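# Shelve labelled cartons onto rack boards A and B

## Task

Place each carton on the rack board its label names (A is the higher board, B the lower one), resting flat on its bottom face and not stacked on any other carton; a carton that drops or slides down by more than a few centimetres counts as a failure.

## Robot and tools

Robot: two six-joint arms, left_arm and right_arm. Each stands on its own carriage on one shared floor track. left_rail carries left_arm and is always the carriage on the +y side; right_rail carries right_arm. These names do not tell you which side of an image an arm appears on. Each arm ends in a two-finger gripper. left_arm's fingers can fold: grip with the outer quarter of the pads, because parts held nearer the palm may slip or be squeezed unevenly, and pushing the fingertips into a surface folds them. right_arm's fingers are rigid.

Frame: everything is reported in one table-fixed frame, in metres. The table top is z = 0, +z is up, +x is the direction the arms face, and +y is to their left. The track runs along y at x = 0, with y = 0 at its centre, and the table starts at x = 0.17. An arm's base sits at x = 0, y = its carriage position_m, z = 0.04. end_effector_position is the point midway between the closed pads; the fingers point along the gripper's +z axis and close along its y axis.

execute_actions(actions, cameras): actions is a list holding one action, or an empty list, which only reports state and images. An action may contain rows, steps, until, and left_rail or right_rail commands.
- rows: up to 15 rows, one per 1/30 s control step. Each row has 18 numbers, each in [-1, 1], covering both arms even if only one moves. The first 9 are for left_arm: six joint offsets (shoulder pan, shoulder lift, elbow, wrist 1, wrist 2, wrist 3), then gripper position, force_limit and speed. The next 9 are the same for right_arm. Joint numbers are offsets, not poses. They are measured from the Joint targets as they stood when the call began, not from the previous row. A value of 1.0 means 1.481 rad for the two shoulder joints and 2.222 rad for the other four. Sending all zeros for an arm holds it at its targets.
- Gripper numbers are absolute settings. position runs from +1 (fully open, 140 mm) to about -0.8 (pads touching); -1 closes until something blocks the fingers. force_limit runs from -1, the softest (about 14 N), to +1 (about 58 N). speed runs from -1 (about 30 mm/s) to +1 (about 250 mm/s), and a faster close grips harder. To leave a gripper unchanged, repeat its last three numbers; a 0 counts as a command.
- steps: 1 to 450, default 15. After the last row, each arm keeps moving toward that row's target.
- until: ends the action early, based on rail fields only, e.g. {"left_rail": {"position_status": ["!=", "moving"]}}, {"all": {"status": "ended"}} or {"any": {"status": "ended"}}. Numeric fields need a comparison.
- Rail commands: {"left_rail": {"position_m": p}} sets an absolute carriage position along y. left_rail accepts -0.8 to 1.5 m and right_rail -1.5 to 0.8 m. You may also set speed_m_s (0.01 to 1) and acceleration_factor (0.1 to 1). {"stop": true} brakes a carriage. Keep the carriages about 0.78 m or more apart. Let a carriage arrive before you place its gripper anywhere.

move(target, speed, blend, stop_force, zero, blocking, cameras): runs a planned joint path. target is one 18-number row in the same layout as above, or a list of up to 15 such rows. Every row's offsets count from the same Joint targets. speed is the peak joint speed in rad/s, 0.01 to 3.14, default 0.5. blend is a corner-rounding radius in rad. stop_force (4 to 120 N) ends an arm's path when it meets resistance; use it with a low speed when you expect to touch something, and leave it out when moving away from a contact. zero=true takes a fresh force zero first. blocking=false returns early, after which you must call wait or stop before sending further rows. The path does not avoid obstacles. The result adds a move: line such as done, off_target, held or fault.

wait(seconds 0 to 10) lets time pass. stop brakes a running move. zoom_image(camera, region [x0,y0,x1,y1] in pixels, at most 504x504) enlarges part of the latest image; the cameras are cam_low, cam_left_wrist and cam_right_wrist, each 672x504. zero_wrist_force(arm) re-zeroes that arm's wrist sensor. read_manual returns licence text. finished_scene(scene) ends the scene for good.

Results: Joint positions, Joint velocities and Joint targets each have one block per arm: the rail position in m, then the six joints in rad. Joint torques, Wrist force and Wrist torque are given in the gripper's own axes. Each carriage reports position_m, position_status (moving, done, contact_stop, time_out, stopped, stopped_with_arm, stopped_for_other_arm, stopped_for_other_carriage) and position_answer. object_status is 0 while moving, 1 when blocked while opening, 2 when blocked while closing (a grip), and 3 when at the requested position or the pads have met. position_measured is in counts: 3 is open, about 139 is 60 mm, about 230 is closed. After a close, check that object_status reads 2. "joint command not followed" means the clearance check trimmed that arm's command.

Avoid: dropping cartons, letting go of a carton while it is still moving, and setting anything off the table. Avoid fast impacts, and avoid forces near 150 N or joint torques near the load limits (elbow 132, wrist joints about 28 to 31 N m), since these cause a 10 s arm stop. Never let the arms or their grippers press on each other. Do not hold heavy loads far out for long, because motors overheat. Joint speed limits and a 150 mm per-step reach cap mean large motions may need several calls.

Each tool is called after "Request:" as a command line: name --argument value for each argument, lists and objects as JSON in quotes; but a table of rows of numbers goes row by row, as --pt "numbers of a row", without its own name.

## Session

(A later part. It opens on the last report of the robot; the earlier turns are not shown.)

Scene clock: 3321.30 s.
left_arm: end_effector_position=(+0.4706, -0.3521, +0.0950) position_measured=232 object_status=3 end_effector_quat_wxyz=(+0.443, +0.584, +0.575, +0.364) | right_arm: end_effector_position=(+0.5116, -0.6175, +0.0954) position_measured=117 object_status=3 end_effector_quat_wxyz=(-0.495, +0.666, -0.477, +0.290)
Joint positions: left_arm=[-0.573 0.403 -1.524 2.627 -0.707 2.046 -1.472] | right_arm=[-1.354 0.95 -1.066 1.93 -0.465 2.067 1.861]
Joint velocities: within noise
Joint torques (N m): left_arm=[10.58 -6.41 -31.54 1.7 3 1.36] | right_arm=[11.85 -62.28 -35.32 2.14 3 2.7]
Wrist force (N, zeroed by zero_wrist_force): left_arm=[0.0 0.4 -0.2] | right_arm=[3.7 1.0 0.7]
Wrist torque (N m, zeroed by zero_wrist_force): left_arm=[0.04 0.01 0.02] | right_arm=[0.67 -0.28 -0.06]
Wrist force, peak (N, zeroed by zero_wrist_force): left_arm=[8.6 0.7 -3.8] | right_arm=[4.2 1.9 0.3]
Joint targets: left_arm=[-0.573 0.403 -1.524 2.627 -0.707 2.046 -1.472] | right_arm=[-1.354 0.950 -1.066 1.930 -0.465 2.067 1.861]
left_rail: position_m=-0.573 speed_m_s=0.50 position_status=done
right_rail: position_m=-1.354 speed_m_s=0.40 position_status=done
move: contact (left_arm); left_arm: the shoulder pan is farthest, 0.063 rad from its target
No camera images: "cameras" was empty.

Request:
move --target '[0,0,0,0,0,0,-1,0,-1,0.01968,0.01713,-0.01998,0.0111,0.01212,0.00561,0.1,0,0]' --speed 0.025 --stop_force 46 --cameras '[]'

Scene clock: 3333.13 s.
left_arm: end_effector_position=(+0.4706, -0.3520, +0.0950) position_measured=232 object_status=3 end_effector_quat_wxyz=(+0.443, +0.584, +0.575, +0.364) | right_arm: end_effector_position=(+0.5088, -0.6057, +0.0954) position_measured=117 object_status=3 end_effector_quat_wxyz=(-0.495, +0.666, -0.477, +0.290)
Joint positions: left_arm=[-0.573 0.403 -1.524 2.627 -0.707 2.045 -1.472] | right_arm=[-1.354 0.965 -1.053 1.908 -0.452 2.081 1.867]
Joint velocities: within noise
Joint torques (N m): left_arm=[-24.34 -7.31 -20.98 1.37 13.22 1.27] | right_arm=[12.33 -72.48 -18.19 -1.86 -19.91 -1.08]
Wrist force (N, zeroed by zero_wrist_force): left_arm=[24.7 0.7 -9.0] | right_arm=[34.0 -18.9 -3.8]
Wrist torque (N m, zeroed by zero_wrist_force): left_arm=[-0.06 0.87 -0.01] | right_arm=[1.42 0.33 0.25]
Wrist force, peak (N, zeroed by zero_wrist_force): left_arm=[25.5 2.2 -8.9] | right_arm=[46.4 -25.8 -20.0]
Joint targets: left_arm=[-0.573 0.403 -1.524 2.627 -0.707 2.046 -1.472] | right_arm=[-1.354 0.965 -1.053 1.908 -0.452 2.081 1.867]
left_rail: position_m=-0.573 speed_m_s=0.50 position_status=done
right_rail: position_m=-1.354 speed_m_s=0.40 position_status=done
move: contact (right_arm); right_arm: the elbow is farthest, 0.022 rad from its target
No camera images: "cameras" was empty.

Request:
move --pt "-0.00775 -0.00331 0.00233 -0.00128 -0.00475 -0.00234 -1 0 -1 0.00246 0.00214 -0.0025 0.00139 0.00152 0.0007 0.1 0 0" --pt "-0.00775 -0.21073 -0.04951 0.18884 -0.00475 -0.00234 -1 0 -1 0.00246 -0.10131 -0.03226 0.1001 0.00152 0.0007 0.1 0 0" --speed '[0.015,0.12]' --cameras '[]'

Scene clock: 3370.50 s.
left_arm: end_effector_position=(+0.4711, -0.3548, +0.2245) position_measured=232 object_status=3 end_effector_quat_wxyz=(+0.443, +0.584, +0.575, +0.364) | right_arm: end_effector_position=(+0.5080, -0.6026, +0.2279) position_measured=117 object_status=3 end_effector_quat_wxyz=(-0.495, +0.666, -0.477, +0.290)
Joint positions: left_arm=[-0.573 0.392 -1.836 2.517 -0.287 2.035 -1.477] | right_arm=[-1.354 0.969 -1.203 1.836 -0.23 2.085 1.869]
Joint velocities: within noise
Joint torques (N m): left_arm=[-47.38 -41.24 -48.5 2.24 14.71 -2.81] | right_arm=[47.1 -88.27 -67.88 -5.47 -10.51 -2.08]
Wrist force (N, zeroed by zero_wrist_force): left_arm=[61.2 -10.5 -9.0] | right_arm=[62.6 7.3 -11.1]
Wrist torque (N m, zeroed by zero_wrist_force): left_arm=[0.37 2.31 0.13] | right_arm=[0.81 0.88 0.67]
Wrist force, peak (N, zeroed by zero_wrist_force): left_arm=[66.0 -12.2 -9.0] | right_arm=[66.1 -30.0 -30.2]
Joint targets: left_arm=[-0.573 0.392 -1.836 2.517 -0.287 2.035 -1.477] | right_arm=[-1.354 0.969 -1.203 1.836 -0.230 2.085 1.869]
left_rail: position_m=-0.573 speed_m_s=0.50 position_status=done
right_rail: position_m=-1.354 speed_m_s=0.40 position_status=done
move: done
No camera images: "cameras" was empty.

Request:
move --pt "0 -0.10816 -0.0755 0.14736 0 0 -1 0 -1 0 -0.07314 -0.05087 0.09993 0 0 0.1 0 0" --pt "0.02897 -0.0206 -0.10937 0.13184 0.03951 0.0184 -1 0 -1 -0.00435 -0.03392 -0.08474 0.11243 0.01866 0.00954 0.1 0 0" --pt "0.08074 0.10271 -0.1703 0.12776 0.09227 0.04816 -1 0 -1 -0.00206 0.04002 -0.15397 0.13912 0.04154 0.02179 0.1 0 0" --pt "0.10409 0.2033 -0.23267 0.13829 0.12716 0.07143 -1 0 -1 -0.00376 0.11014 -0.22437 0.16968 0.06187 0.0335 0.1 0 0" --pt "0.09824 0.26045 -0.27451 0.14038 0.12372 0.06895 -1 0 -1 -0.02498 0.1575 -0.27516 0.18446 0.04907 0.02603 0.1 0 0" --pt "0.08126 0.3001 -0.30617 0.14092 0.11368 0.06197 -1 0 -1 -0.04809 0.19012 -0.31131 0.19441 0.03507 0.01822 0.1 0 0" --pt "0.05673 0.33245 -0.33345 0.14048 0.09906 0.05239 -1 0 -1 -0.07439 0.21506 -0.33959 0.20146 0.01906 0.00973 0.1 0 0" --speed '[0.16,0.1,0.12,0.12,0.1,0.1,0.1]' --blend '[0.01,0.01,0.01,0.01,0.01,0.01,0]' --cameras '[]'

Scene clock: 3430.87 s.
left_arm: end_effector_position=(+0.7661, -0.2243, +0.3539) position_measured=232 object_status=3 end_effector_quat_wxyz=(+0.471, +0.626, +0.528, +0.328) | right_arm: end_effector_position=(+0.7656, -0.4756, +0.3568) position_measured=117 object_status=3 end_effector_quat_wxyz=(-0.471, +0.626, -0.528, +0.328)
Joint positions: left_arm=[-0.573 0.476 -1.344 1.776 0.025 2.255 -1.361] | right_arm=[-1.354 0.859 -0.885 1.082 0.218 2.127 1.89]
Joint velocities: within noise
Joint torques (N m): left_arm=[-57.7 -54.91 -50.87 0.34 10.96 -2.41] | right_arm=[22.06 -98.84 -66.85 -5.17 -24.7 -2.79]
Wrist force (N, zeroed by zero_wrist_force): left_arm=[52.3 -9.9 -8.1] | right_arm=[53.9 9.5 -8.0]
Wrist torque (N m, zeroed by zero_wrist_force): left_arm=[0.30 1.95 0.10] | right_arm=[0.73 0.89 0.20]
Wrist force, peak (N, zeroed by zero_wrist_force): left_arm=[72.5 -11.0 -11.8] | right_arm=[73.7 7.1 -12.6]
Joint targets: left_arm=[-0.573 0.476 -1.343 1.776 0.025 2.255 -1.361] | right_arm=[-1.354 0.859 -0.885 1.081 0.218 2.127 1.890]
left_rail: position_m=-0.573 speed_m_s=0.50 position_status=done
right_rail: position_m=-1.354 speed_m_s=0.40 position_status=done
move: done
No camera images: "cameras" was empty.

Request:
move --target '[0,0.01037,0.01032,-0.01724,0,0,-1,0,-1,0,0.00537,0.01161,-0.01518,0,0,0.1,0,0]' --speed 0.014 --stop_force 10 --cameras '[]'

Scene clock: 3443.40 s.
left_arm: end_effector_position=(+0.7660, -0.2245, +0.3339) position_measured=232 object_status=3 end_effector_quat_wxyz=(+0.471, +0.626, +0.528, +0.328) | right_arm: end_effector_position=(+0.7656, -0.4758, +0.3397) position_measured=117 object_status=3 end_effector_quat_wxyz=(-0.471, +0.626, -0.528, +0.328)
Joint positions: left_arm=[-0.573 0.476 -1.329 1.797 -0.01 2.255 -1.361] | right_arm=[-1.354 0.859 -0.878 1.102 0.191 2.127 1.89]
Joint velocities: within noise
Joint torques (N m): left_arm=[-54.31 -89.95 -41.11 8.74 11.48 -1.62] | right_arm=[26.31 -112.22 -59.11 -4.94 -21.2 1.31]
Wrist force (N, zeroed by zero_wrist_force): left_arm=[53.6 -0.8 -8.6] | right_arm=[50.4 0.4 -12.8]
Wrist torque (N m, zeroed by zero_wrist_force): left_arm=[0.14 2.03 -0.02] | right_arm=[-0.41 0.72 -0.58]
Wrist force, peak (N, zeroed by zero_wrist_force): left_arm=[55.6 3.2 -12.0] | right_arm=[54.0 9.6 -8.0]
Joint targets: left_arm=[-0.573 0.476 -1.329 1.797 -0.010 2.255 -1.361] | right_arm=[-1.354 0.859 -0.878 1.102 0.191 2.127 1.890]
left_rail: position_m=-0.573 speed_m_s=0.50 position_status=done
right_rail: position_m=-1.354 speed_m_s=0.40 position_status=done
move: contact (left_arm, right_arm)
No camera images: "cameras" was empty.

Request:
move --target '[0,0.0033,0.00329,-0.00548,0,0,-1,0,-1,0,0.00171,0.0037,-0.00483,0,0,0.1,0,0]' --speed 0.01 --stop_force 14 --cameras '["cam_low"]'

Scene clock: 3451.83 s.
left_arm: end_effector_position=(+0.7660, -0.2244, +0.3332) position_measured=232 object_status=3 end_effector_quat_wxyz=(+0.471, +0.626, +0.528, +0.328) | right_arm: end_effector_position=(+0.7656, -0.4758, +0.3389) position_measured=117 object_status=3 end_effector_quat_wxyz=(-0.471, +0.626, -0.528, +0.328)
Joint positions: left_arm=[-0.573 0.476 -1.329 1.798 -0.012 2.255 -1.361] | right_arm=[-1.354 0.859 -0.878 1.103 0.189 2.127 1.89]
Joint velocities: within noise
Joint torques (N m): left_arm=[-50.34 -79.95 -33.68 11.53 11.39 -0.91] | right_arm=[29.04 -89.65 -52.34 -3.7 -21.38 1.21]
Wrist force (N, zeroed by zero_wrist_force): left_arm=[53.7 8.3 -18.9] | right_arm=[50.6 -9.7 -23.2]
Wrist torque (N m, zeroed by zero_wrist_force): left_arm=[-0.15 1.86 -0.15] | right_arm=[-0.44 0.64 -0.54]
Wrist force, peak (N, zeroed by zero_wrist_force): left_arm=[54.0 14.6 -23.5] | right_arm=[50.6 -12.0 -25.5]
Joint targets: left_arm=[-0.573 0.476 -1.329 1.798 -0.012 2.255 -1.361] | right_arm=[-1.354 0.859 -0.878 1.103 0.189 2.127 1.890]
left_rail: position_m=-0.573 speed_m_s=0.50 position_status=done
right_rail: position_m=-1.354 speed_m_s=0.40 position_status=done
move: contact (left_arm, right_arm)
Images, in order (width x height): cam_low 672x504.

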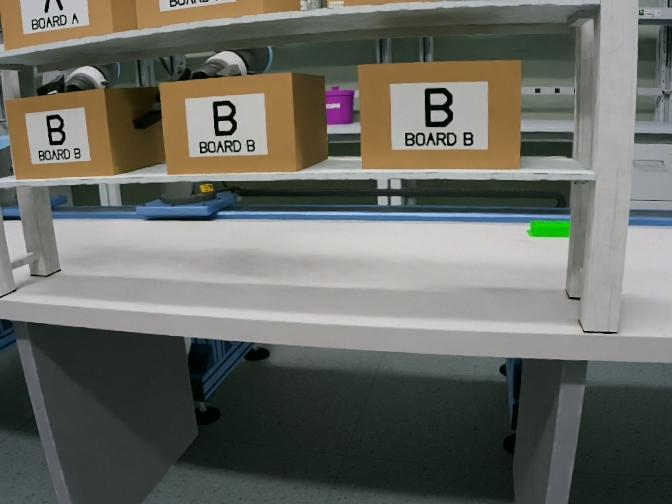

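Request:
move --pt "0.00894 0.00712 -0.0059 0.0033 0.00535 0.0034 -1 0 -1 -0.00441 -0.0098 0.01105 -0.00525 -0.00269 -0.0014 0.1 0 0" --pt "0.03454 -0.03461 0.01125 0.02045 0.02065 0.01355 -1 0 -1 0.0212 -0.04006 0.03045 0.00031 0.01311 0.0072 0.1 0 0" --pt "0.06144 -0.06635 0.03638 0.02351 0.03668 0.02435 -1 0 -1 0.04868 -0.06289 0.05554 -0.00438 0.02981 0.0164 0.1 0 0" --pt "0.056 -0.2188 0.1373 0.0131 0.0117 0.0059 -1 0 -1 0.07161 -0.18037 0.17673 -0.04972 0.02228 0.01216 0.1 0 0" --pt "0.0419 -0.345 0.0977 0.1431 0.0248 0.0162 -1 0 -1 0.0527 -0.3842 0.2453 0.0203 0.032 0.0171 0.1 0 0" --speed '[0.02,0.05,0.08,0.2,0.35]' --blend '[0,0.005,0.01,0.02,0]' --cameras '["cam_low"]'

Scene clock: 3495.20 s.
left_arm: end_effector_position=(+0.5158, -0.3296, +0.4891) position_measured=232 object_status=3 end_effector_quat_wxyz=(+0.471, +0.626, +0.528, +0.328) | right_arm: end_effector_position=(+0.5155, -0.6964, +0.4899) position_measured=117 object_status=3 end_effector_quat_wxyz=(-0.471, +0.626, -0.527, +0.328)
Joint positions: left_arm=[-0.573 0.538 -1.84 2.015 0.306 2.31 -1.325] | right_arm=[-1.354 0.937 -1.447 1.648 0.234 2.198 1.928]
Joint velocities: within noise
Joint torques (N m): left_arm=[-16.09 -43.16 -60.28 3.23 3.75 3.1] | right_arm=[-12.57 -71.52 -33.28 2.54 4.67 2.58]
Wrist force (N, zeroed by zero_wrist_force): left_arm=[0.5 0.3 -0.3] | right_arm=[-4.9 6.2 2.1]
Wrist torque (N m, zeroed by zero_wrist_force): left_arm=[0.04 -0.11 0.01] | right_arm=[1.37 1.04 -0.07]
Wrist force, peak (N, zeroed by zero_wrist_force): left_arm=[54.3 8.7 -19.1] | right_arm=[51.0 -10.1 -23.3]
Joint targets: left_arm=[-0.573 0.538 -1.840 2.015 0.306 2.310 -1.325] | right_arm=[-1.354 0.937 -1.447 1.648 0.234 2.198 1.928]
left_rail: position_m=-0.573 speed_m_s=0.50 position_status=done
right_rail: position_m=-1.354 speed_m_s=0.40 position_status=done
move: done
Images, in order (width x height): cam_low 672x504.

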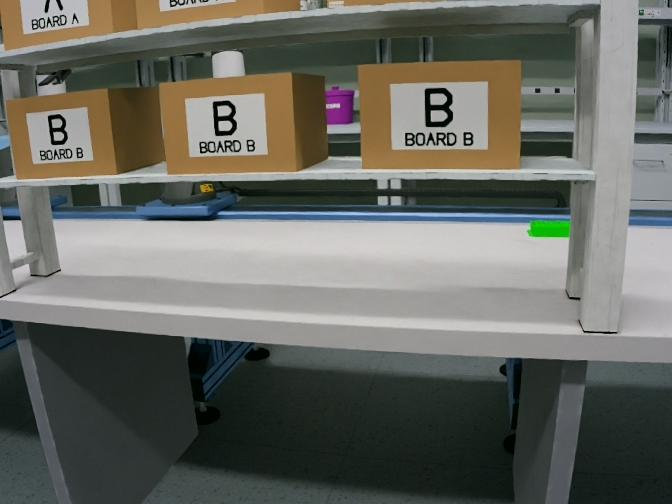

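All six cartons are on the boards their labels name, resting flat, and both arms are clear. I'm ending the scene.

Request:
finished_scene --scene 2

The scene is finished: the task was done.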